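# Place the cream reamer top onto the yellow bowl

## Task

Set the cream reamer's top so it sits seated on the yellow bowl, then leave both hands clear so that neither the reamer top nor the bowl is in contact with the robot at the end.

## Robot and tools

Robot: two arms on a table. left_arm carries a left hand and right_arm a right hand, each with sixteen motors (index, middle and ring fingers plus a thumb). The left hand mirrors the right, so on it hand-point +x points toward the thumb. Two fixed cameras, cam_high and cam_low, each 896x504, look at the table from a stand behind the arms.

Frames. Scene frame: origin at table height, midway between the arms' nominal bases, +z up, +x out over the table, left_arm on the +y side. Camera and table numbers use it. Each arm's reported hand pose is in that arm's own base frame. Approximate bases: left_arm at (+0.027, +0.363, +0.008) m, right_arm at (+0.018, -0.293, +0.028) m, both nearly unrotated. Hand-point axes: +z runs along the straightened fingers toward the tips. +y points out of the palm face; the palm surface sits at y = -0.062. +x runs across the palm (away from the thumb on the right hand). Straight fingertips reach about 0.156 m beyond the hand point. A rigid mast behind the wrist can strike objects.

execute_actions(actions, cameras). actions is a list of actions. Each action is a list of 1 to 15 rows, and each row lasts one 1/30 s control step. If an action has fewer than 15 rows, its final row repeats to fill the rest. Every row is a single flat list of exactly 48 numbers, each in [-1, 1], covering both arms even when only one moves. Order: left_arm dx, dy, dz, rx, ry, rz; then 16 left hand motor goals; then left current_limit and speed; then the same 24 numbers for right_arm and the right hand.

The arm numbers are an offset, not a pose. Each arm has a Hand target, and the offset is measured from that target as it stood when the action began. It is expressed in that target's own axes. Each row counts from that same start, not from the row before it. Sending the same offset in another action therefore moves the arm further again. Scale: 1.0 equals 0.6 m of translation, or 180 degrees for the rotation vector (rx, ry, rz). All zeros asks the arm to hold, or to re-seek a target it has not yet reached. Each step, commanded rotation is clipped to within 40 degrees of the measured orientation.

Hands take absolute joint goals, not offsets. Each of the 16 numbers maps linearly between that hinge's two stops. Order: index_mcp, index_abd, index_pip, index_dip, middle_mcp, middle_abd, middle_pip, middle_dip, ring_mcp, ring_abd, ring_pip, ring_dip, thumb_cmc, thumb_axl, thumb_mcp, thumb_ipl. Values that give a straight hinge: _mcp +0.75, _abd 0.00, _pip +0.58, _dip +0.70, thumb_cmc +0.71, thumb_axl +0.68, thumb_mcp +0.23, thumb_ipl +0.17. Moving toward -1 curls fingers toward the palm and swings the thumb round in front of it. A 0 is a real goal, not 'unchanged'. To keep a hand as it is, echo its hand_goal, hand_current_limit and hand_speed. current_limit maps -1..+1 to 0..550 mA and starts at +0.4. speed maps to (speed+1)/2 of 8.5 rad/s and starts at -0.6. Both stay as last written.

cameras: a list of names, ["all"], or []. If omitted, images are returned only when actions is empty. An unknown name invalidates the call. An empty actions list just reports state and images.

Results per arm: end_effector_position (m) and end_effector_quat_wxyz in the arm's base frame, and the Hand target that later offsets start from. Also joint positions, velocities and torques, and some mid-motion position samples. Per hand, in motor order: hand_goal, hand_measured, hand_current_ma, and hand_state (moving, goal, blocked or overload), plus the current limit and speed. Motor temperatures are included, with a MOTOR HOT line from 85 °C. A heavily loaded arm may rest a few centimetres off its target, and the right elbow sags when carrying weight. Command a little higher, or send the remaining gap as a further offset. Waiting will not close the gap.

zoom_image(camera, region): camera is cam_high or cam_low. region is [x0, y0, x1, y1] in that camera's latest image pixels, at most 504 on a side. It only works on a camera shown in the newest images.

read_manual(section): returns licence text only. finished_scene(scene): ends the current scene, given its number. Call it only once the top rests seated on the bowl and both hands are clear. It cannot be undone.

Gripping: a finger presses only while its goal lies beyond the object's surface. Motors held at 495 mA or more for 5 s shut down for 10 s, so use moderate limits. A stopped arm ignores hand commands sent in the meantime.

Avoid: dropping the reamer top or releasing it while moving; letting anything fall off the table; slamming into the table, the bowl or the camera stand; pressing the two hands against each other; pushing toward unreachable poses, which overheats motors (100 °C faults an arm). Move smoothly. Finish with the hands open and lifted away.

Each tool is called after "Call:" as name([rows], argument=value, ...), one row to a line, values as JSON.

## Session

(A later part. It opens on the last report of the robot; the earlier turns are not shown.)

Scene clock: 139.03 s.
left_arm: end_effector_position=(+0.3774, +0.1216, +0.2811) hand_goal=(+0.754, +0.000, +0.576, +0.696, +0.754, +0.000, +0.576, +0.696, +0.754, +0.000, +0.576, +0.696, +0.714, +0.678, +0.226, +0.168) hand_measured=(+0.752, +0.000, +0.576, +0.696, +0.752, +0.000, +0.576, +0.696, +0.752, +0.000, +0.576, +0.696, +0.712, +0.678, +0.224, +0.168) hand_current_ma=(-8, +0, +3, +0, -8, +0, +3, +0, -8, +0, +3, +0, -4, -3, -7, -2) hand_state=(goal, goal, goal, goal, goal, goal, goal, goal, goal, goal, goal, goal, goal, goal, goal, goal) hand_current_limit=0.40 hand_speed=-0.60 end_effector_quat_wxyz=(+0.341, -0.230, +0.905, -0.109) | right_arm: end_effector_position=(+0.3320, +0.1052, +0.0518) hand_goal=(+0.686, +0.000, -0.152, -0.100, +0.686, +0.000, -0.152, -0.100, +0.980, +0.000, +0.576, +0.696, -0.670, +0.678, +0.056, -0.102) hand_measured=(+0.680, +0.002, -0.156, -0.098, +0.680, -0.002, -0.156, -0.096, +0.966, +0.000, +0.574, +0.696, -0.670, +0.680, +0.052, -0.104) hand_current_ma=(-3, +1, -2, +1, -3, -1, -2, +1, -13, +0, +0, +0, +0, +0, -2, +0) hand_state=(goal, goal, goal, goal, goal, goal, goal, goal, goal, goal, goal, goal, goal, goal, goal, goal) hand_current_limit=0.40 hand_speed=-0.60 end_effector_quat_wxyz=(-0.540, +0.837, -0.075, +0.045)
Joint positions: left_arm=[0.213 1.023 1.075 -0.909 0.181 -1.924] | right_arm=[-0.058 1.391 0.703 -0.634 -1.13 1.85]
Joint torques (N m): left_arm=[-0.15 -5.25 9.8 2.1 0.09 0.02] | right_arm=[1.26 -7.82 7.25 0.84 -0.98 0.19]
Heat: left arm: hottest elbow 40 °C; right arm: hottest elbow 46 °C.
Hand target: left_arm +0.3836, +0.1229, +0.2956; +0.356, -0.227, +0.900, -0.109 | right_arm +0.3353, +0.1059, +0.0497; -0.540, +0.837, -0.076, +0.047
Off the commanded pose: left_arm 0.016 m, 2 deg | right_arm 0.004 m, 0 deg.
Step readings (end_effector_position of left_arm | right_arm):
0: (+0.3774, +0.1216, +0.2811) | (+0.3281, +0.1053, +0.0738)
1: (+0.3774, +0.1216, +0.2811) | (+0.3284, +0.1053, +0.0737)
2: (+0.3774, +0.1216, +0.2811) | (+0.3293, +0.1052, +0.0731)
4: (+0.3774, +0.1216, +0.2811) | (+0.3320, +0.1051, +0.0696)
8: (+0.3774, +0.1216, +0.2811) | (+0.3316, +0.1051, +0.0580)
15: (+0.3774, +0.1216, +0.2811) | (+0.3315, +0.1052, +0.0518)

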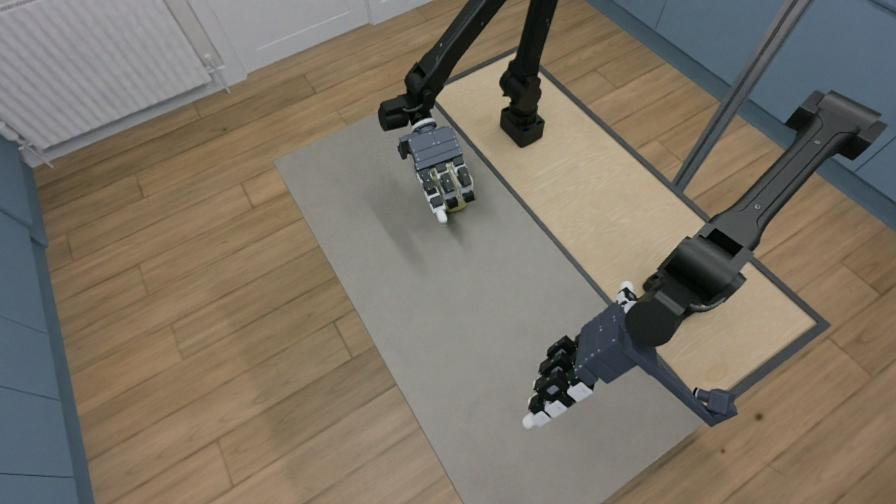

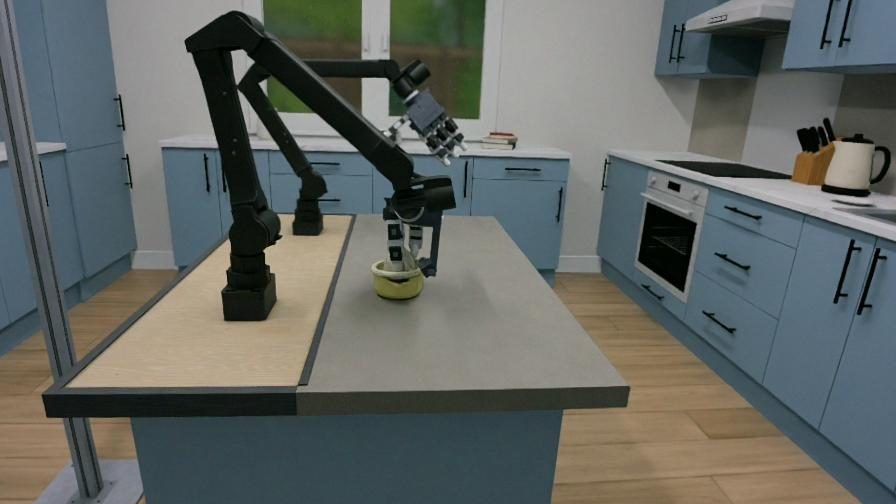

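Call:
execute_actions([
  [[0,0,0,0,0,0,0.754,0,0.576,0.696,0.754,0,0.576,0.696,0.754,0,0.576,0.696,0.714,0.678,0.226,0.168,0.4,-0.6,0,0,0,0,0,0,0.66,0,-0.153,-0.101,0.66,0,-0.153,-0.101,0.98,0,0.576,0.696,-0.67,0.678,0.03,-0.09,0.4,-0.8]],
  [[0,0,0,0,0,0,0.754,0,0.576,0.696,0.754,0,0.576,0.696,0.754,0,0.576,0.696,0.714,0.678,0.226,0.168,0.4,-0.6,0,0,0,0,0,0,0.5,0,-0.2,-0.12,0.5,0,-0.2,-0.12,0.98,0,0.576,0.696,-0.67,0.678,-0.1,-0.09,0.5,-0.8]],
  [[0,0,0,0,0,0,0.754,0,0.576,0.696,0.754,0,0.576,0.696,0.754,0,0.576,0.696,0.714,0.678,0.226,0.168,0.4,-0.6,0,0,0,0,0,0,0.5,0,-0.2,-0.12,0.5,0,-0.2,-0.12,0.98,0,0.576,0.696,-0.67,0.678,-0.1,-0.09,0.5,-0.8]],
], cameras=["all"])

Call:
zoom_image(camera="cam_low", region=[366, 238, 432, 304])

Scene clock: 141.70 s.
left_arm: end_effector_position=(+0.3774, +0.1216, +0.2811) hand_goal=(+0.754, +0.000, +0.576, +0.696, +0.754, +0.000, +0.576, +0.696, +0.754, +0.000, +0.576, +0.696, +0.714, +0.678, +0.226, +0.168) hand_measured=(+0.752, +0.000, +0.576, +0.696, +0.752, +0.000, +0.576, +0.696, +0.752, +0.000, +0.576, +0.696, +0.712, +0.678, +0.224, +0.168) hand_current_ma=(-8, +0, +3, +0, -8, +0, +3, +0, -8, +0, +3, +0, -4, -3, -7, -2) hand_state=(goal, goal, goal, goal, goal, goal, goal, goal, goal, goal, goal, goal, goal, goal, goal, goal) hand_current_limit=0.40 hand_speed=-0.60 end_effector_quat_wxyz=(+0.341, -0.230, +0.905, -0.109) | right_arm: end_effector_position=(+0.3320, +0.1057, +0.0523) hand_goal=(+0.500, +0.000, -0.200, -0.120, +0.500, +0.000, -0.200, -0.120, +0.980, +0.000, +0.576, +0.696, -0.670, +0.678, -0.100, -0.090) hand_measured=(+0.542, +0.006, -0.184, -0.116, +0.556, -0.004, -0.182, -0.116, +0.966, +0.000, +0.574, +0.696, -0.668, +0.678, -0.018, -0.072) hand_current_ma=(+78, +2, +15, +2, +116, -1, +18, +2, -13, +0, +0, +0, +0, +0, +280, +30) hand_state=(blocked, goal, goal, goal, blocked, goal, goal, goal, goal, goal, goal, goal, goal, goal, blocked, goal) hand_current_limit=0.50 hand_speed=-0.80 end_effector_quat_wxyz=(-0.541, +0.836, -0.076, +0.045)
Joint positions: left_arm=[0.213 1.023 1.075 -0.909 0.181 -1.924] | right_arm=[-0.058 1.391 0.703 -0.633 -1.133 1.852]
Joint torques (N m): left_arm=[-0.21 -5.25 9.8 2.1 0.09 0.02] | right_arm=[0.03 -7.12 7.21 0.81 -0.79 0.13]
Heat: left arm: hottest elbow 40 °C; right arm: hottest elbow 45 °C.
Hand target: left_arm +0.3836, +0.1229, +0.2956; +0.356, -0.227, +0.900, -0.109 | right_arm +0.3353, +0.1059, +0.0497; -0.540, +0.837, -0.076, +0.047
Off the commanded pose: left_arm 0.016 m, 2 deg | right_arm 0.004 m, 0 deg.
Step readings (end_effector_position of left_arm | right_arm):
0: (+0.3774, +0.1216, +0.2811) | (+0.3320, +0.1052, +0.0518)
1: (+0.3774, +0.1216, +0.2811) | (+0.3320, +0.1052, +0.0518)
2: (+0.3774, +0.1216, +0.2811) | (+0.3320, +0.1052, +0.0518)
4: (+0.3774, +0.1216, +0.2811) | (+0.3321, +0.1052, +0.0518)
8: (+0.3774, +0.1216, +0.2811) | (+0.3323, +0.1052, +0.0518)
15: (+0.3774, +0.1216, +0.2811) | (+0.3323, +0.1052, +0.0518)
16: (+0.3774, +0.1216, +0.2811) | (+0.3323, +0.1052, +0.0518)
17: (+0.3774, +0.1216, +0.2811) | (+0.3323, +0.1052, +0.0518)
19: (+0.3774, +0.1216, +0.2811) | (+0.3323, +0.1052, +0.0518)
23: (+0.3774, +0.1216, +0.2811) | (+0.3321, +0.1055, +0.0521)
30: (+0.3774, +0.1216, +0.2811) | (+0.3320, +0.1057, +0.0523)
31: (+0.3774, +0.1216, +0.2811) | (+0.3320, +0.1057, +0.0523)
32: (+0.3774, +0.1216, +0.2811) | (+0.3320, +0.1057, +0.0523)
34: (+0.3774, +0.1216, +0.2811) | (+0.3320, +0.1057, +0.0523)
38: (+0.3774, +0.1216, +0.2811) | (+0.3320, +0.1057, +0.0523)
45: (+0.3774, +0.1216, +0.2811) | (+0.3320, +0.1057, +0.0523)

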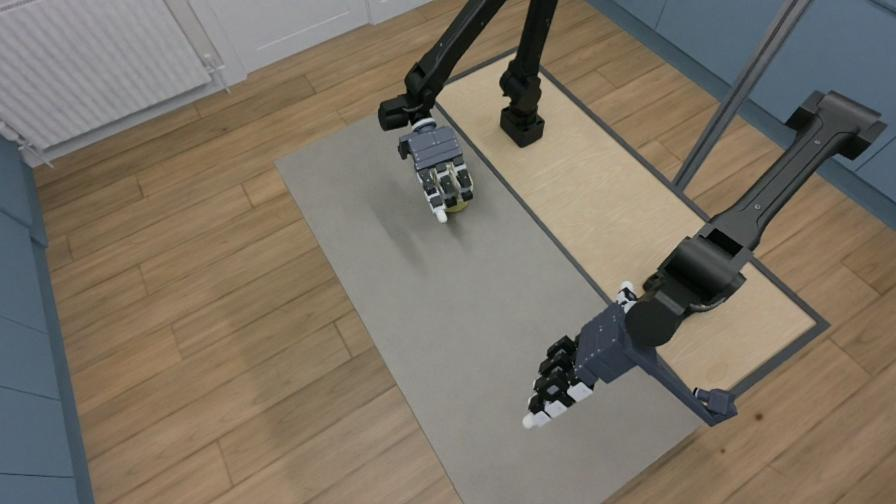

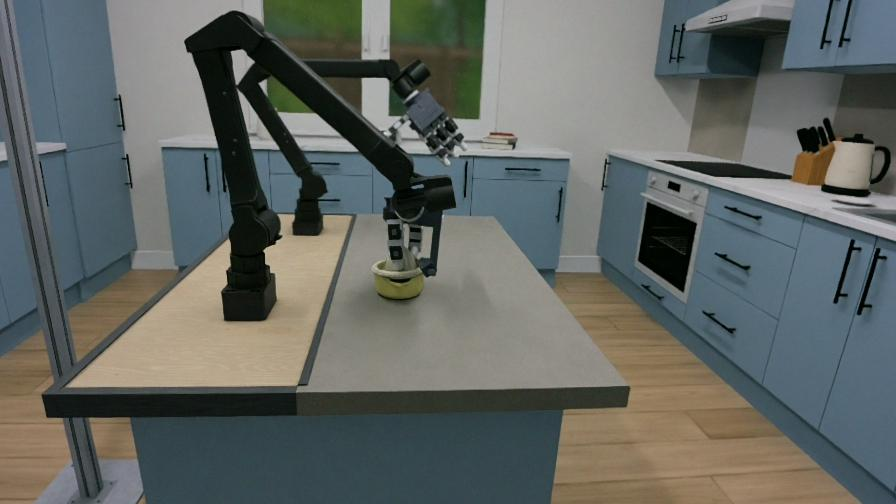

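Scaled by 7.636.

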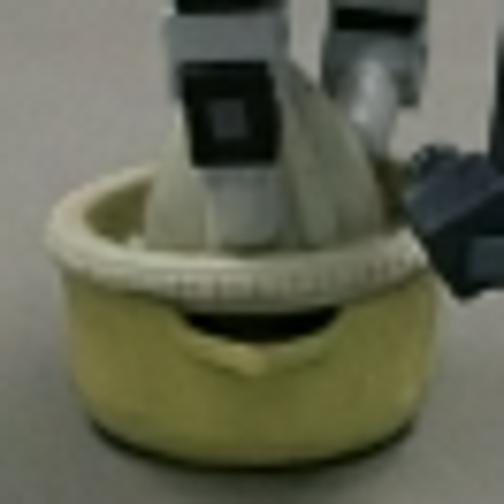

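Call:
execute_actions([
  [[0,0,0,0,0,0,0.754,0,0.576,0.696,0.754,0,0.576,0.696,0.754,0,0.576,0.696,0.714,0.678,0.226,0.168,0.4,-0.6,0,0,0,0,0,0,0.42,0,-0.24,-0.16,0.42,0,-0.24,-0.16,0.98,0,0.576,0.696,-0.67,0.678,-0.24,-0.1,0.6,-0.8]],
  [[0,0,0,0,0,0,0.754,0,0.576,0.696,0.754,0,0.576,0.696,0.754,0,0.576,0.696,0.714,0.678,0.226,0.168,0.4,-0.6,-0.0089,0.0051,0.0018,-0.0028,-0.0065,0.0143,0.42,0,-0.24,-0.16,0.42,0,-0.24,-0.16,0.98,0,0.576,0.696,-0.67,0.678,-0.24,-0.1,0.6,-0.8]],
], cameras=["all"])

Call:
zoom_image(camera="cam_low", region=[366, 238, 432, 304])

Scene clock: 143.63 s.
left_arm: end_effector_position=(+0.3774, +0.1216, +0.2811) hand_goal=(+0.754, +0.000, +0.576, +0.696, +0.754, +0.000, +0.576, +0.696, +0.754, +0.000, +0.576, +0.696, +0.714, +0.678, +0.226, +0.168) hand_measured=(+0.752, +0.000, +0.576, +0.696, +0.752, +0.000, +0.576, +0.696, +0.752, +0.000, +0.576, +0.696, +0.712, +0.678, +0.224, +0.168) hand_current_ma=(-8, +0, +3, +0, -8, +0, +3, +0, -8, +0, +3, +0, -4, -3, -7, -2) hand_state=(goal, goal, goal, goal, goal, goal, goal, goal, goal, goal, goal, goal, goal, goal, goal, goal) hand_current_limit=0.40 hand_speed=-0.60 end_effector_quat_wxyz=(+0.341, -0.230, +0.905, -0.109) | right_arm: end_effector_position=(+0.3307, +0.1062, +0.0524) hand_goal=(+0.420, +0.000, -0.240, -0.160, +0.420, +0.000, -0.240, -0.160, +0.980, +0.000, +0.576, +0.696, -0.670, +0.678, -0.240, -0.100) hand_measured=(+0.518, +0.006, -0.186, -0.132, +0.538, -0.006, -0.182, -0.134, +0.966, +0.000, +0.574, +0.696, -0.668, +0.678, -0.020, -0.062) hand_current_ma=(+276, +3, +104, +37, +366, -2, +111, +35, -13, +0, +0, +0, +1, +0, +440, +93) hand_state=(blocked, goal, blocked, blocked, blocked, goal, blocked, blocked, goal, goal, goal, goal, goal, goal, blocked, blocked) hand_current_limit=0.60 hand_speed=-0.80 end_effector_quat_wxyz=(-0.542, +0.836, -0.078, +0.042)
Joint positions: left_arm=[0.213 1.023 1.075 -0.909 0.181 -1.924] | right_arm=[-0.058 1.392 0.703 -0.638 -1.136 1.855]
Joint torques (N m): left_arm=[-0.21 -5.25 9.8 2.09 0.09 0.02] | right_arm=[1.61 -6.07 7.79 -0.69 -0.6 0.14]
Heat: left arm: hottest elbow 40 °C; right arm: hottest elbow 45 °C.
Hand target: left_arm +0.3836, +0.1229, +0.2956; +0.356, -0.227, +0.900, -0.109 | right_arm +0.3300, +0.1066, +0.0464; -0.538, +0.838, -0.089, +0.026
Off the commanded pose: left_arm 0.016 m, 2 deg | right_arm 0.006 m, 2 deg.
Step readings (end_effector_position of left_arm | right_arm):
0: (+0.3774, +0.1216, +0.2811) | (+0.3320, +0.1057, +0.0523)
1: (+0.3774, +0.1216, +0.2811) | (+0.3320, +0.1058, +0.0523)
2: (+0.3774, +0.1216, +0.2811) | (+0.3320, +0.1058, +0.0523)
4: (+0.3774, +0.1216, +0.2811) | (+0.3319, +0.1060, +0.0525)
8: (+0.3774, +0.1216, +0.2811) | (+0.3319, +0.1061, +0.0526)
15: (+0.3774, +0.1216, +0.2811) | (+0.3319, +0.1061, +0.0526)
16: (+0.3774, +0.1216, +0.2811) | (+0.3319, +0.1061, +0.0526)
17: (+0.3774, +0.1216, +0.2811) | (+0.3318, +0.1061, +0.0526)
19: (+0.3774, +0.1216, +0.2811) | (+0.3318, +0.1061, +0.0526)
23: (+0.3774, +0.1216, +0.2811) | (+0.3313, +0.1062, +0.0525)
30: (+0.3774, +0.1216, +0.2811) | (+0.3307, +0.1062, +0.0524)

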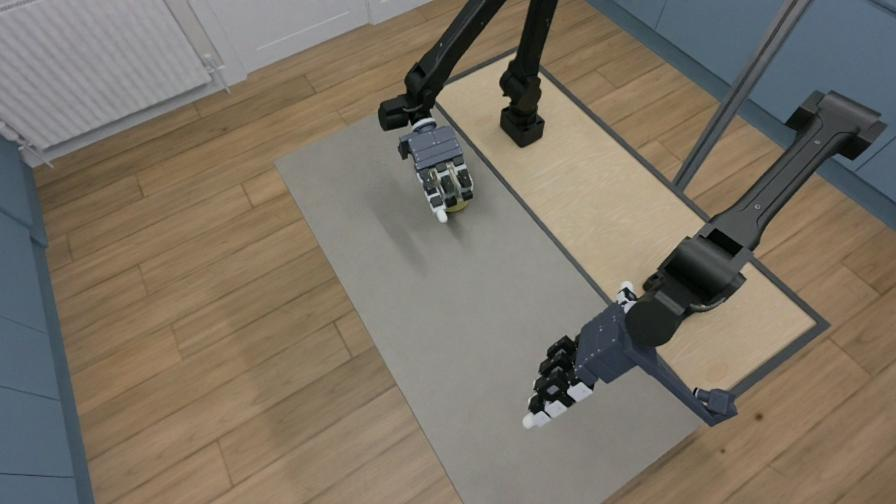

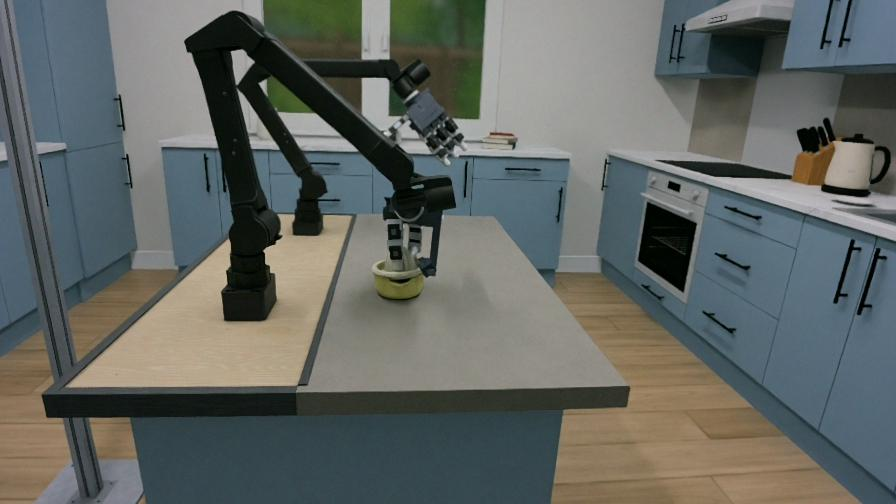

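Scaled by 7.636.

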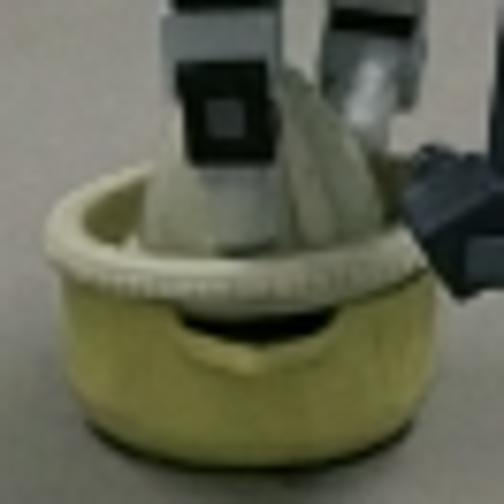

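Call:
execute_actions([
  [[0,0,0,0,0,0,0.754,0,0.576,0.696,0.754,0,0.576,0.696,0.754,0,0.576,0.696,0.714,0.678,0.226,0.168,0.4,-0.6,-0.006,0.0098,0.0032,0,0,0,0.42,0,-0.24,-0.16,0.42,0,-0.24,-0.16,0.98,0,0.576,0.696,-0.67,0.678,-0.24,-0.1,0.6,-0.8]],
], cameras=["all"])

Call:
zoom_image(camera="cam_low", region=[366, 238, 432, 304])

Call:
zoom_image(camera="cam_high", region=[406, 160, 486, 224])

Scene clock: 145.23 s.
left_arm: end_effector_position=(+0.3774, +0.1216, +0.2811) hand_goal=(+0.754, +0.000, +0.576, +0.696, +0.754, +0.000, +0.576, +0.696, +0.754, +0.000, +0.576, +0.696, +0.714, +0.678, +0.226, +0.168) hand_measured=(+0.752, +0.000, +0.576, +0.696, +0.752, +0.000, +0.576, +0.696, +0.752, +0.000, +0.576, +0.696, +0.712, +0.678, +0.224, +0.168) hand_current_ma=(-8, +0, +3, +0, -8, +0, +3, +0, -8, +0, +3, +0, -4, -3, -7, -2) hand_state=(goal, goal, goal, goal, goal, goal, goal, goal, goal, goal, goal, goal, goal, goal, goal, goal) hand_current_limit=0.40 hand_speed=-0.60 end_effector_quat_wxyz=(+0.341, -0.230, +0.905, -0.109) | right_arm: end_effector_position=(+0.3307, +0.1062, +0.0524) hand_goal=(+0.420, +0.000, -0.240, -0.160, +0.420, +0.000, -0.240, -0.160, +0.980, +0.000, +0.576, +0.696, -0.670, +0.678, -0.240, -0.100) hand_measured=(+0.518, +0.006, -0.186, -0.132, +0.538, -0.006, -0.182, -0.134, +0.966, +0.000, +0.574, +0.696, -0.668, +0.678, -0.020, -0.062) hand_current_ma=(+276, +3, +104, +37, +366, -2, +111, +35, -13, +0, +0, +0, +1, +0, +440, +93) hand_state=(blocked, goal, blocked, blocked, blocked, goal, blocked, blocked, goal, goal, goal, goal, goal, goal, blocked, blocked) hand_current_limit=0.60 hand_speed=-0.80 end_effector_quat_wxyz=(-0.542, +0.836, -0.078, +0.042)
Joint positions: left_arm=[0.213 1.023 1.075 -0.909 0.181 -1.924] | right_arm=[-0.058 1.392 0.703 -0.638 -1.136 1.855]
Joint torques (N m): left_arm=[-0.21 -5.19 9.8 2.11 0.09 0.02] | right_arm=[1.03 -5.07 6.54 0.21 -0.6 0.12]
Heat: left arm: hottest elbow 40 °C; right arm: hottest elbow 45 °C.
Hand target: left_arm +0.3836, +0.1229, +0.2956; +0.356, -0.227, +0.900, -0.109 | right_arm +0.3260, +0.1066, +0.0406; -0.538, +0.838, -0.089, +0.026
Off the commanded pose: left_arm 0.016 m, 2 deg | right_arm 0.013 m, 2 deg.
Step readings (end_effector_position of left_arm | right_arm):
0: (+0.3774, +0.1216, +0.2811) | (+0.3307, +0.1062, +0.0524)
1: (+0.3774, +0.1216, +0.2811) | (+0.3307, +0.1062, +0.0524)
2: (+0.3774, +0.1216, +0.2811) | (+0.3307, +0.1062, +0.0524)
4: (+0.3774, +0.1216, +0.2811) | (+0.3307, +0.1062, +0.0524)
8: (+0.3774, +0.1216, +0.2811) | (+0.3307, +0.1062, +0.0524)
15: (+0.3774, +0.1216, +0.2811) | (+0.3307, +0.1062, +0.0524)

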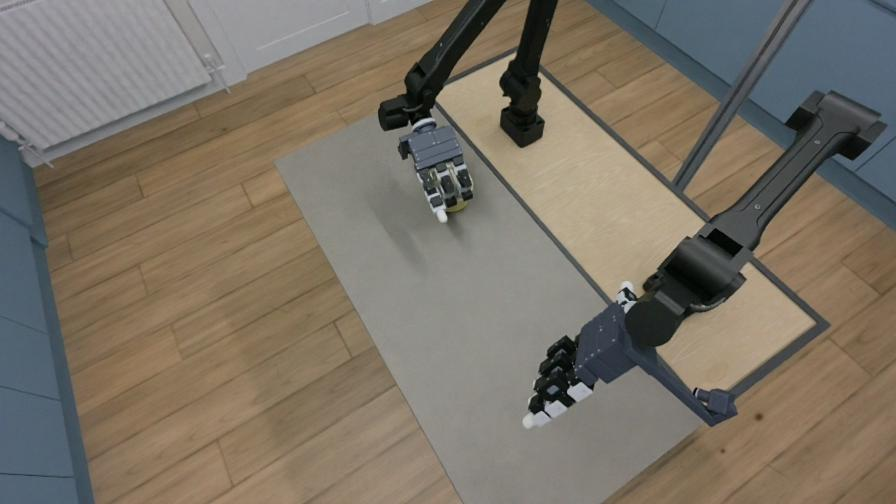

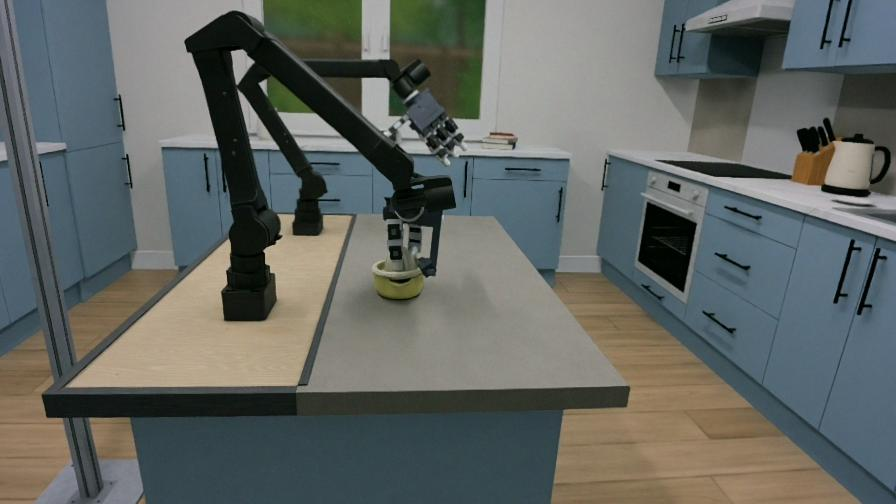

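Scaled by 7.636.

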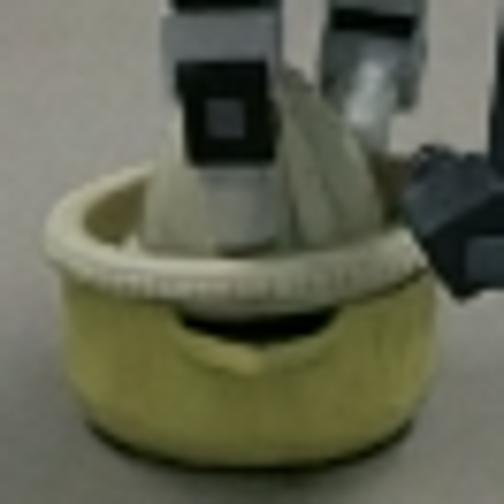

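Scaled by 6.300.

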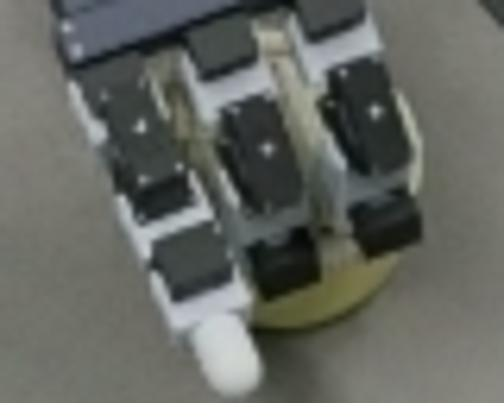

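Call:
execute_actions([
  [[0,0,0,0,0,0,0.754,0,0.576,0.696,0.754,0,0.576,0.696,0.754,0,0.576,0.696,0.714,0.678,0.226,0.168,0.4,-0.6,0.0052,-0.0295,-0.0135,0,0,0,0.4,0,-0.24,-0.16,0.4,0,-0.24,-0.16,0.98,0,0.576,0.696,-0.67,0.678,-0.28,-0.1,0.72,-0.8]],
  [[0,0,0,0,0,0,0.754,0,0.576,0.696,0.754,0,0.576,0.696,0.754,0,0.576,0.696,0.714,0.678,0.226,0.168,0.4,-0.6,0.0052,-0.0295,-0.0135,0,0,0,0.4,0,-0.24,-0.16,0.4,0,-0.24,-0.16,0.98,0,0.576,0.696,-0.67,0.678,-0.28,-0.1,0.72,-0.8]],
  [[0,0,0,0,0,0,0.754,0,0.576,0.696,0.754,0,0.576,0.696,0.754,0,0.576,0.696,0.714,0.678,0.226,0.168,0.4,-0.6,-0.0017,-0.0302,-0.014,0,0,0,0.4,0,-0.24,-0.16,0.4,0,-0.24,-0.16,0.98,0,0.576,0.696,-0.67,0.678,-0.28,-0.1,0.72,-0.8]],
], cameras=["all"])

Call:
zoom_image(camera="cam_low", region=[366, 238, 432, 304])

Call:
zoom_image(camera="cam_high", region=[406, 160, 486, 224])

Scene clock: 148.20 s.
left_arm: end_effector_position=(+0.3774, +0.1216, +0.2811) hand_goal=(+0.754, +0.000, +0.576, +0.696, +0.754, +0.000, +0.576, +0.696, +0.754, +0.000, +0.576, +0.696, +0.714, +0.678, +0.226, +0.168) hand_measured=(+0.752, +0.000, +0.576, +0.696, +0.752, +0.000, +0.576, +0.696, +0.752, +0.000, +0.576, +0.696, +0.712, +0.678, +0.224, +0.168) hand_current_ma=(-8, +0, +3, +0, -8, +0, +3, +0, -8, +0, +3, +0, -4, -3, -7, -2) hand_state=(goal, goal, goal, goal, goal, goal, goal, goal, goal, goal, goal, goal, goal, goal, goal, goal) hand_current_limit=0.40 hand_speed=-0.60 end_effector_quat_wxyz=(+0.341, -0.230, +0.905, -0.109) | right_arm: end_effector_position=(+0.3163, +0.1054, +0.0787) hand_goal=(+0.400, +0.000, -0.240, -0.160, +0.400, +0.000, -0.240, -0.160, +0.980, +0.000, +0.576, +0.696, -0.670, +0.678, -0.280, -0.100) hand_measured=(+0.500, +0.006, -0.186, -0.132, +0.520, -0.006, -0.182, -0.138, +0.966, +0.000, +0.574, +0.696, -0.664, +0.678, -0.020, -0.044) hand_current_ma=(+285, +4, +104, +37, +378, -4, +111, +26, -13, +0, +0, +0, +3, +0, +473, +167) hand_state=(blocked, goal, blocked, blocked, blocked, goal, blocked, blocked, goal, goal, goal, goal, goal, goal, blocked, blocked) hand_current_limit=0.72 hand_speed=-0.80 end_effector_quat_wxyz=(-0.535, +0.838, -0.103, +0.005)
Joint positions: left_arm=[0.213 1.023 1.075 -0.909 0.181 -1.924] | right_arm=[-0.058 1.351 0.753 -0.818 -1.124 1.855]
Joint torques (N m): left_arm=[-0.15 -5.25 9.81 2.1 0.08 0.02] | right_arm=[0.15 -8.7 11 -0.38 -1.15 0.1]
Heat: left arm: hottest elbow 40 °C; right arm: hottest elbow 45 °C.
Hand target: left_arm +0.3836, +0.1229, +0.2956; +0.356, -0.227, +0.900, -0.109 | right_arm +0.3344, +0.1053, +0.0992; -0.538, +0.838, -0.089, +0.026
Off the commanded pose: left_arm 0.016 m, 2 deg | right_arm 0.027 m, 3 deg.
Step readings (end_effector_position of left_arm | right_arm):
0: (+0.3774, +0.1216, +0.2811) | (+0.3307, +0.1062, +0.0524)
1: (+0.3774, +0.1216, +0.2811) | (+0.3307, +0.1062, +0.0524)
2: (+0.3774, +0.1216, +0.2811) | (+0.3304, +0.1062, +0.0524)
4: (+0.3774, +0.1216, +0.2811) | (+0.3281, +0.1063, +0.0524)
8: (+0.3774, +0.1216, +0.2811) | (+0.3231, +0.1065, +0.0524)
15: (+0.3774, +0.1216, +0.2811) | (+0.3211, +0.1064, +0.0525)
16: (+0.3774, +0.1216, +0.2811) | (+0.3210, +0.1063, +0.0526)
17: (+0.3774, +0.1216, +0.2811) | (+0.3204, +0.1061, +0.0528)
19: (+0.3774, +0.1216, +0.2811) | (+0.3183, +0.1057, +0.0535)
23: (+0.3774, +0.1216, +0.2811) | (+0.3146, +0.1057, +0.0550)
30: (+0.3774, +0.1216, +0.2811) | (+0.3144, +0.1057, +0.0570)
31: (+0.3774, +0.1216, +0.2811) | (+0.3143, +0.1057, +0.0572)
32: (+0.3774, +0.1216, +0.2811) | (+0.3137, +0.1056, +0.0578)
34: (+0.3774, +0.1216, +0.2811) | (+0.3126, +0.1056, +0.0610)
38: (+0.3774, +0.1216, +0.2811) | (+0.3142, +0.1055, +0.0716)
45: (+0.3774, +0.1216, +0.2811) | (+0.3170, +0.1053, +0.0787)

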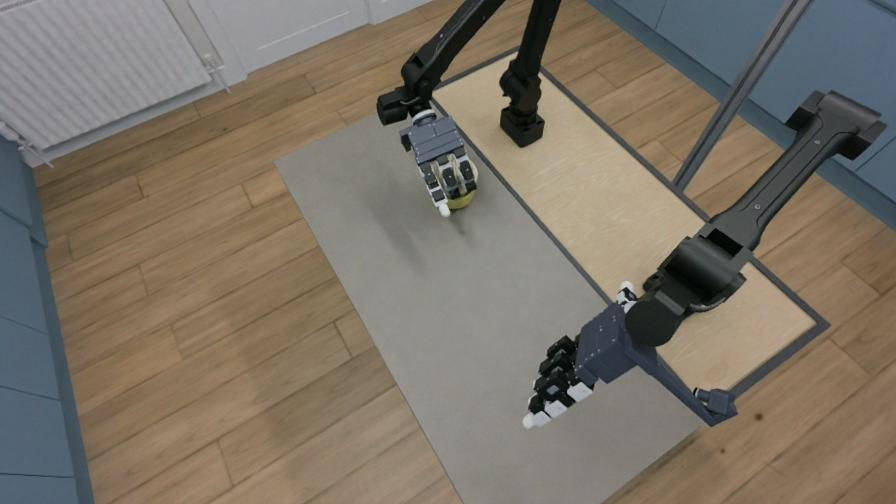

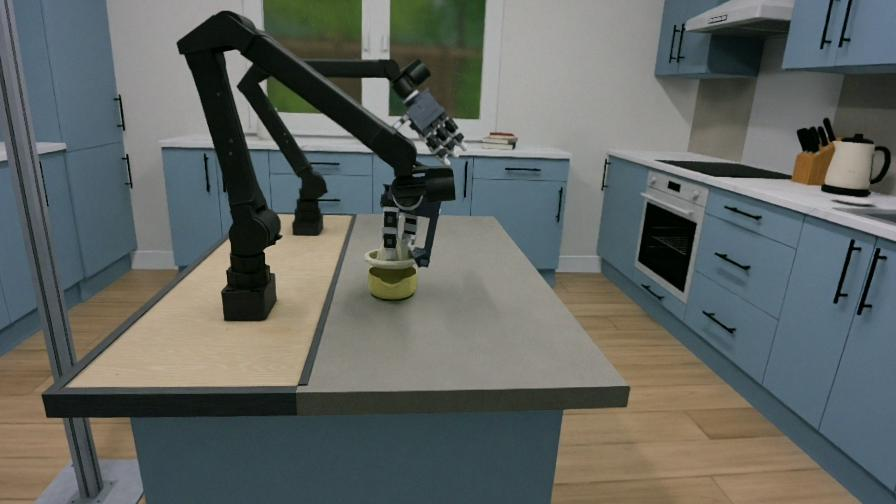

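Scaled by 7.636.

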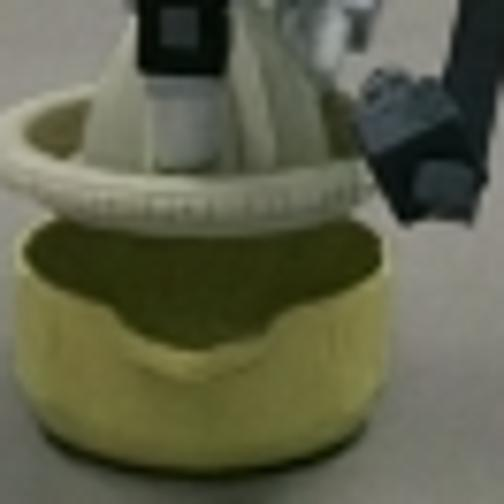

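Scaled by 6.300.

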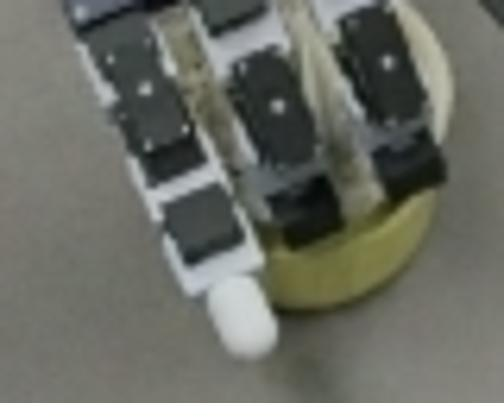

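Call:
zoom_image(camera="cam_low", region=[360, 236, 424, 276])

Scaled by 7.875.

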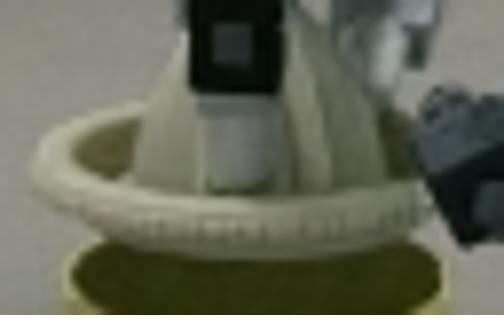

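Call:
execute_actions([
  [[0,0,0,0,0,0,0.754,0,0.576,0.696,0.754,0,0.576,0.696,0.754,0,0.576,0.696,0.714,0.678,0.226,0.168,0.4,-0.6,-0.0196,0.0465,0.0172,0,0,0,0.4,0,-0.24,-0.16,0.4,0,-0.24,-0.16,0.98,0,0.576,0.696,-0.67,0.678,-0.28,-0.1,0.72,-0.8]],
], cameras=["all"])

Call:
zoom_image(camera="cam_low", region=[358, 240, 426, 308])

Call:
zoom_image(camera="cam_high", region=[406, 160, 486, 224])

Scene clock: 151.63 s.
left_arm: end_effector_position=(+0.3774, +0.1216, +0.2811) hand_goal=(+0.754, +0.000, +0.576, +0.696, +0.754, +0.000, +0.576, +0.696, +0.754, +0.000, +0.576, +0.696, +0.714, +0.678, +0.226, +0.168) hand_measured=(+0.752, +0.000, +0.576, +0.696, +0.752, +0.000, +0.576, +0.696, +0.752, +0.000, +0.576, +0.696, +0.712, +0.678, +0.224, +0.168) hand_current_ma=(-8, +0, +3, +0, -8, +0, +3, +0, -8, +0, +3, +0, -4, -3, -7, -2) hand_state=(goal, goal, goal, goal, goal, goal, goal, goal, goal, goal, goal, goal, goal, goal, goal, goal) hand_current_limit=0.40 hand_speed=-0.60 end_effector_quat_wxyz=(+0.341, -0.230, +0.905, -0.109) | right_arm: end_effector_position=(+0.3148, +0.1054, +0.0683) hand_goal=(+0.400, +0.000, -0.240, -0.160, +0.400, +0.000, -0.240, -0.160, +0.980, +0.000, +0.576, +0.696, -0.670, +0.678, -0.280, -0.100) hand_measured=(+0.500, +0.006, -0.186, -0.132, +0.520, -0.006, -0.182, -0.138, +0.966, +0.000, +0.574, +0.696, -0.664, +0.678, -0.020, -0.044) hand_current_ma=(+285, +4, +104, +37, +377, -4, +111, +26, -13, +0, +0, +0, +4, +0, +473, +168) hand_state=(blocked, goal, blocked, blocked, blocked, goal, blocked, blocked, goal, goal, goal, goal, goal, goal, blocked, blocked) hand_current_limit=0.72 hand_speed=-0.80 end_effector_quat_wxyz=(-0.536, +0.839, -0.096, +0.016)
Joint positions: left_arm=[0.213 1.023 1.075 -0.909 0.181 -1.924] | right_arm=[-0.058 1.351 0.721 -0.761 -1.124 1.854]
Joint torques (N m): left_arm=[-0.21 -5.13 9.81 2.13 0.09 0.01] | right_arm=[-0.03 -7.59 7.42 0.73 -1.16 0.01]
Heat: left arm: hottest elbow 40 °C; right arm: hottest elbow 45 °C.
Hand target: left_arm +0.3836, +0.1229, +0.2956; +0.356, -0.227, +0.900, -0.109 | right_arm +0.3209, +0.1053, +0.0702; -0.538, +0.838, -0.089, +0.026
Off the commanded pose: left_arm 0.016 m, 2 deg | right_arm 0.006 m, 1 deg.
Step readings (end_effector_position of left_arm | right_arm):
0: (+0.3774, +0.1216, +0.2811) | (+0.3162, +0.1054, +0.0787)
1: (+0.3774, +0.1216, +0.2811) | (+0.3162, +0.1054, +0.0787)
2: (+0.3774, +0.1216, +0.2811) | (+0.3164, +0.1054, +0.0787)
4: (+0.3774, +0.1216, +0.2811) | (+0.3181, +0.1053, +0.0779)
8: (+0.3774, +0.1216, +0.2811) | (+0.3177, +0.1053, +0.0729)
15: (+0.3774, +0.1216, +0.2811) | (+0.3141, +0.1055, +0.0684)

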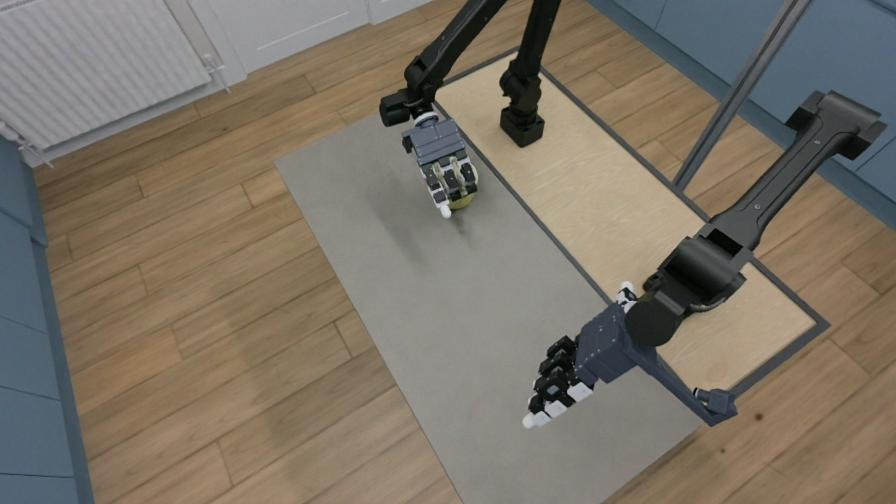

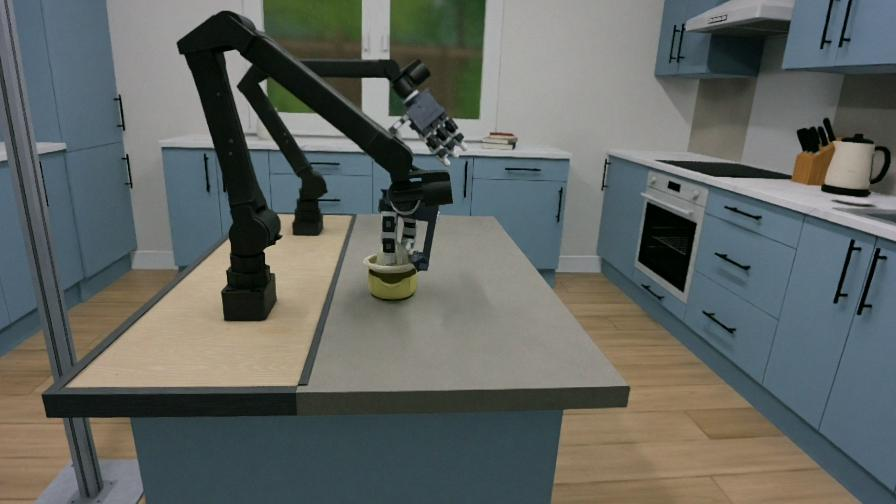

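Scaled by 7.412.

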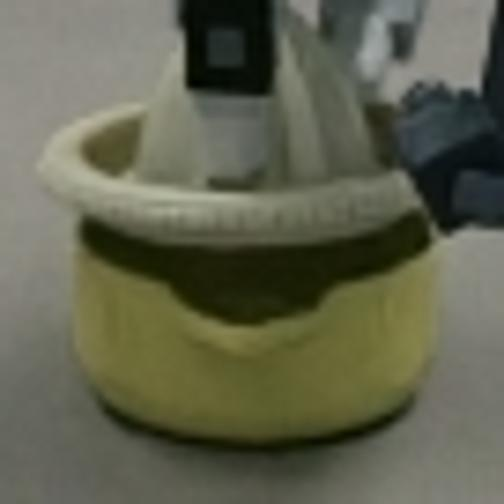

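Scaled by 6.300.

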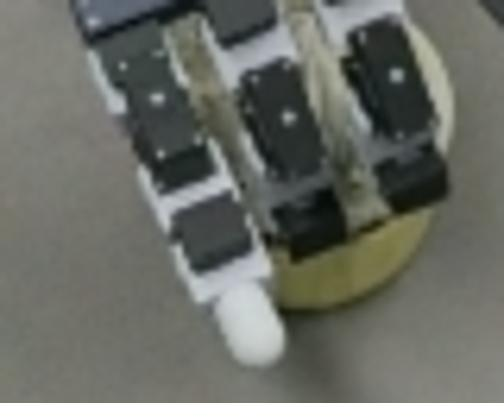

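Call:
zoom_image(camera="cam_high", region=[446, 164, 486, 214])

Scaled by 10.080.

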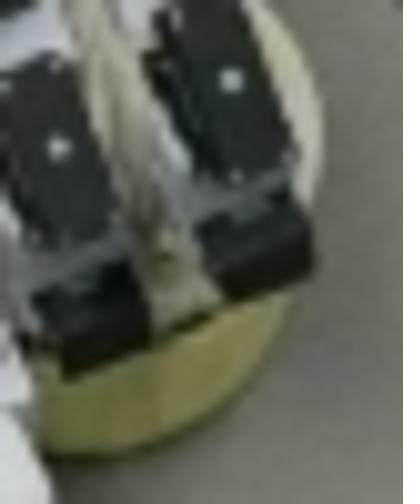

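Call:
execute_actions([
  [[0,0,0,0,0,0,0.754,0,0.576,0.696,0.754,0,0.576,0.696,0.754,0,0.576,0.696,0.714,0.678,0.226,0.168,0.4,-0.6,0.0046,0.0134,0.0071,0,0,0,0.4,0,-0.24,-0.16,0.4,0,-0.24,-0.16,0.98,0,0.576,0.696,-0.67,0.678,-0.28,-0.1,0.72,-0.8]],
], cameras=["all"])

Call:
zoom_image(camera="cam_low", region=[358, 240, 426, 308])

Call:
zoom_image(camera="cam_high", region=[446, 164, 486, 214])

Scene clock: 155.27 s.
left_arm: end_effector_position=(+0.3774, +0.1216, +0.2811) hand_goal=(+0.754, +0.000, +0.576, +0.696, +0.754, +0.000, +0.576, +0.696, +0.754, +0.000, +0.576, +0.696, +0.714, +0.678, +0.226, +0.168) hand_measured=(+0.752, +0.000, +0.576, +0.696, +0.752, +0.000, +0.576, +0.696, +0.752, +0.000, +0.576, +0.696, +0.712, +0.678, +0.224, +0.168) hand_current_ma=(-8, +0, +3, +0, -8, +0, +3, +0, -8, +0, +3, +0, -4, -3, -7, -2) hand_state=(goal, goal, goal, goal, goal, goal, goal, goal, goal, goal, goal, goal, goal, goal, goal, goal) hand_current_limit=0.40 hand_speed=-0.60 end_effector_quat_wxyz=(+0.341, -0.230, +0.905, -0.109) | right_arm: end_effector_position=(+0.3180, +0.1052, +0.0618) hand_goal=(+0.400, +0.000, -0.240, -0.160, +0.400, +0.000, -0.240, -0.160, +0.980, +0.000, +0.576, +0.696, -0.670, +0.678, -0.280, -0.100) hand_measured=(+0.500, +0.006, -0.186, -0.132, +0.520, -0.006, -0.182, -0.138, +0.966, +0.000, +0.574, +0.696, -0.664, +0.678, -0.020, -0.044) hand_current_ma=(+285, +4, +104, +37, +376, -4, +111, +26, -13, +0, +0, +0, +4, +0, +473, +168) hand_state=(blocked, goal, blocked, blocked, blocked, goal, blocked, blocked, goal, goal, goal, goal, goal, goal, blocked, blocked) hand_current_limit=0.72 hand_speed=-0.80 end_effector_quat_wxyz=(-0.536, +0.839, -0.093, +0.021)
Joint positions: left_arm=[0.213 1.023 1.075 -0.909 0.181 -1.924] | right_arm=[-0.058 1.366 0.714 -0.728 -1.124 1.854]
Joint torques (N m): left_arm=[-0.26 -5.25 9.83 2.11 0.09 0.02] | right_arm=[0.32 -7.06 7.42 0.79 -1.08 0]
Heat: left arm: hottest elbow 40 °C; right arm: hottest elbow 44 °C.
Hand target: left_arm +0.3836, +0.1229, +0.2956; +0.356, -0.227, +0.900, -0.109 | right_arm +0.3231, +0.1054, +0.0609; -0.538, +0.838, -0.089, +0.026
Off the commanded pose: left_arm 0.016 m, 2 deg | right_arm 0.005 m, 1 deg.
Step readings (end_effector_position of left_arm | right_arm):
0: (+0.3774, +0.1216, +0.2811) | (+0.3148, +0.1054, +0.0683)
1: (+0.3774, +0.1216, +0.2811) | (+0.3148, +0.1054, +0.0683)
2: (+0.3774, +0.1216, +0.2811) | (+0.3152, +0.1054, +0.0682)
4: (+0.3774, +0.1216, +0.2811) | (+0.3166, +0.1053, +0.0674)
8: (+0.3774, +0.1216, +0.2811) | (+0.3182, +0.1052, +0.0647)
15: (+0.3774, +0.1216, +0.2811) | (+0.3178, +0.1053, +0.0618)

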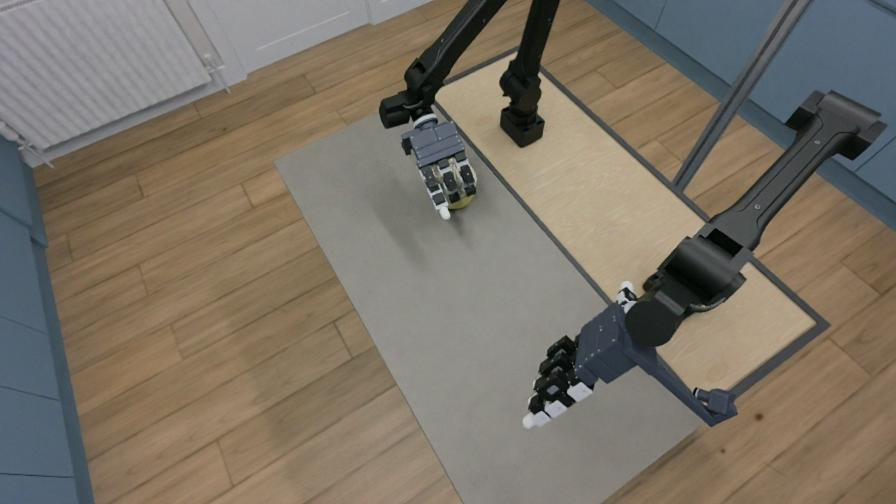

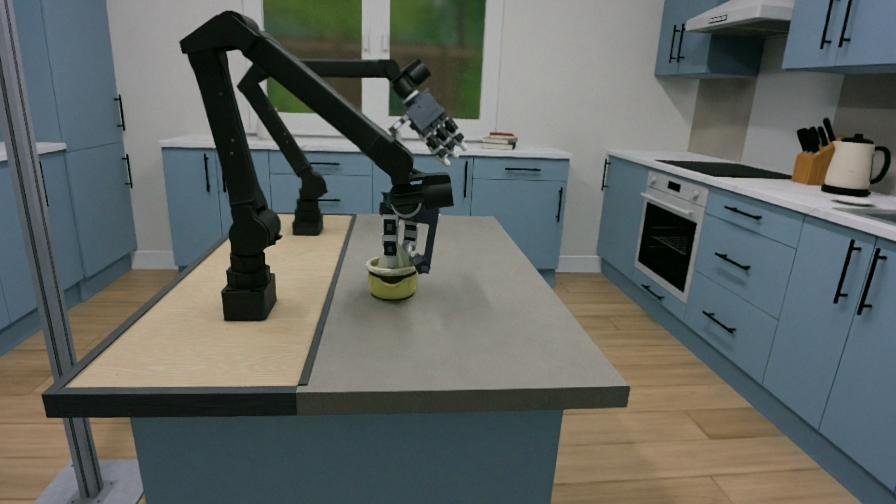

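Scaled by 7.412.

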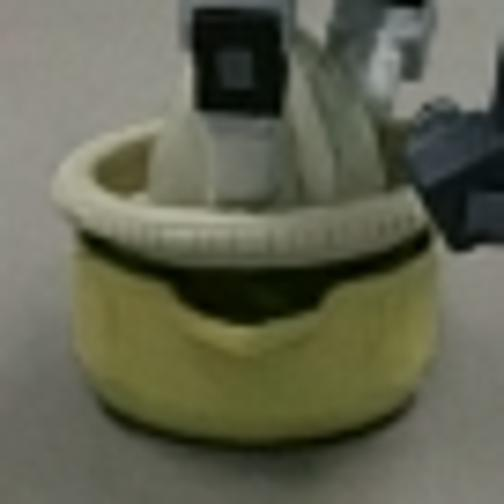

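Scaled by 10.080.

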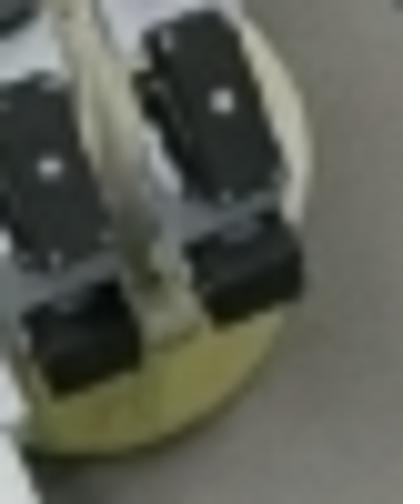

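Call:
execute_actions([
  [[0,0,0,0,0,0,0.754,0,0.576,0.696,0.754,0,0.576,0.696,0.754,0,0.576,0.696,0.714,0.678,0.226,0.168,0.4,-0.6,-0.0045,0.0127,0.0049,0,0,0,0.4,0,-0.24,-0.16,0.4,0,-0.24,-0.16,0.98,0,0.576,0.696,-0.67,0.678,-0.28,-0.1,0.72,-0.8]],
], cameras=["all"])

Call:
zoom_image(camera="cam_low", region=[358, 240, 426, 308])

Call:
zoom_image(camera="cam_high", region=[446, 164, 486, 214])

Scene clock: 156.87 s.
left_arm: end_effector_position=(+0.3774, +0.1216, +0.2811) hand_goal=(+0.754, +0.000, +0.576, +0.696, +0.754, +0.000, +0.576, +0.696, +0.754, +0.000, +0.576, +0.696, +0.714, +0.678, +0.226, +0.168) hand_measured=(+0.752, +0.000, +0.576, +0.696, +0.752, +0.000, +0.576, +0.696, +0.752, +0.000, +0.576, +0.696, +0.712, +0.678, +0.224, +0.168) hand_current_ma=(-8, +0, +3, +0, -8, +0, +3, +0, -8, +0, +3, +0, -4, -3, -7, -2) hand_state=(goal, goal, goal, goal, goal, goal, goal, goal, goal, goal, goal, goal, goal, goal, goal, goal) hand_current_limit=0.40 hand_speed=-0.60 end_effector_quat_wxyz=(+0.341, -0.230, +0.905, -0.109) | right_arm: end_effector_position=(+0.3148, +0.1054, +0.0539) hand_goal=(+0.400, +0.000, -0.240, -0.160, +0.400, +0.000, -0.240, -0.160, +0.980, +0.000, +0.576, +0.696, -0.670, +0.678, -0.280, -0.100) hand_measured=(+0.500, +0.006, -0.186, -0.132, +0.520, -0.006, -0.182, -0.138, +0.966, +0.000, +0.574, +0.696, -0.664, +0.678, -0.020, -0.044) hand_current_ma=(+285, +4, +104, +37, +376, -4, +111, +26, -13, +0, +0, +0, +4, +0, +473, +168) hand_state=(blocked, goal, blocked, blocked, blocked, goal, blocked, blocked, goal, goal, goal, goal, goal, goal, blocked, blocked) hand_current_limit=0.72 hand_speed=-0.80 end_effector_quat_wxyz=(-0.536, +0.839, -0.093, +0.020)
Joint positions: left_arm=[0.213 1.023 1.075 -0.909 0.181 -1.924] | right_arm=[-0.058 1.374 0.696 -0.702 -1.124 1.854]
Joint torques (N m): left_arm=[-0.26 -5.19 9.81 2.1 0.08 0.01] | right_arm=[0.5 -6.71 7.27 0.88 -1.12 0.04]
Heat: left arm: hottest elbow 40 °C; right arm: hottest elbow 44 °C.
Hand target: left_arm +0.3836, +0.1229, +0.2956; +0.356, -0.227, +0.900, -0.109 | right_arm +0.3200, +0.1054, +0.0529; -0.538, +0.838, -0.089, +0.026
Off the commanded pose: left_arm 0.016 m, 2 deg | right_arm 0.005 m, 1 deg.
Step readings (end_effector_position of left_arm | right_arm):
0: (+0.3774, +0.1216, +0.2811) | (+0.3180, +0.1052, +0.0618)
1: (+0.3774, +0.1216, +0.2811) | (+0.3181, +0.1052, +0.0618)
2: (+0.3774, +0.1216, +0.2811) | (+0.3181, +0.1052, +0.0615)
4: (+0.3774, +0.1216, +0.2811) | (+0.3181, +0.1052, +0.0601)
8: (+0.3774, +0.1216, +0.2811) | (+0.3152, +0.1054, +0.0559)
15: (+0.3774, +0.1216, +0.2811) | (+0.3146, +0.1054, +0.0539)

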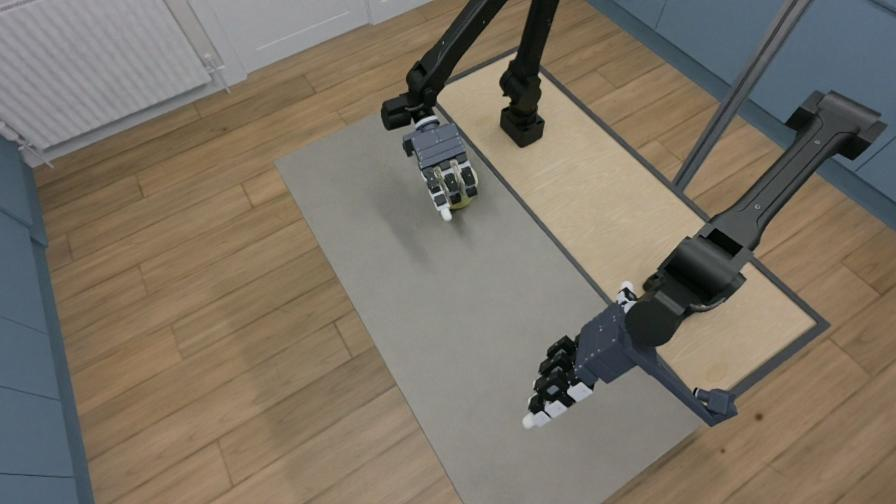

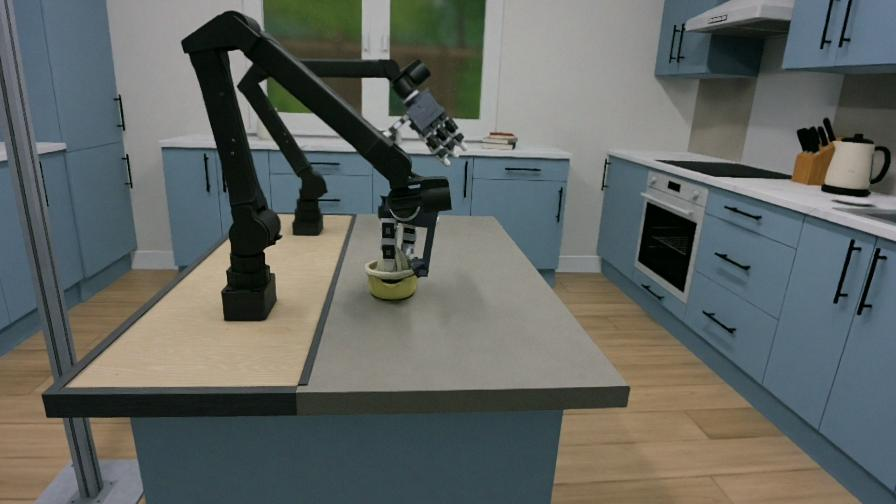

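Scaled by 7.412.

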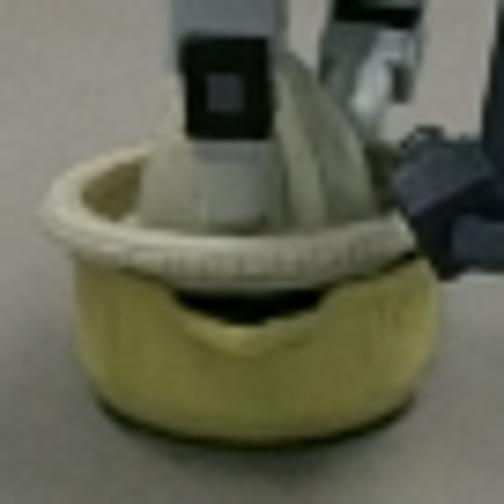

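Scaled by 10.080.

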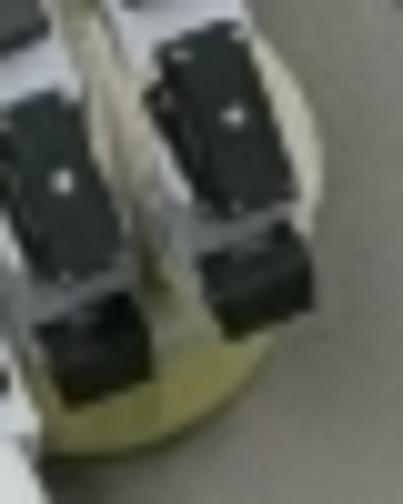

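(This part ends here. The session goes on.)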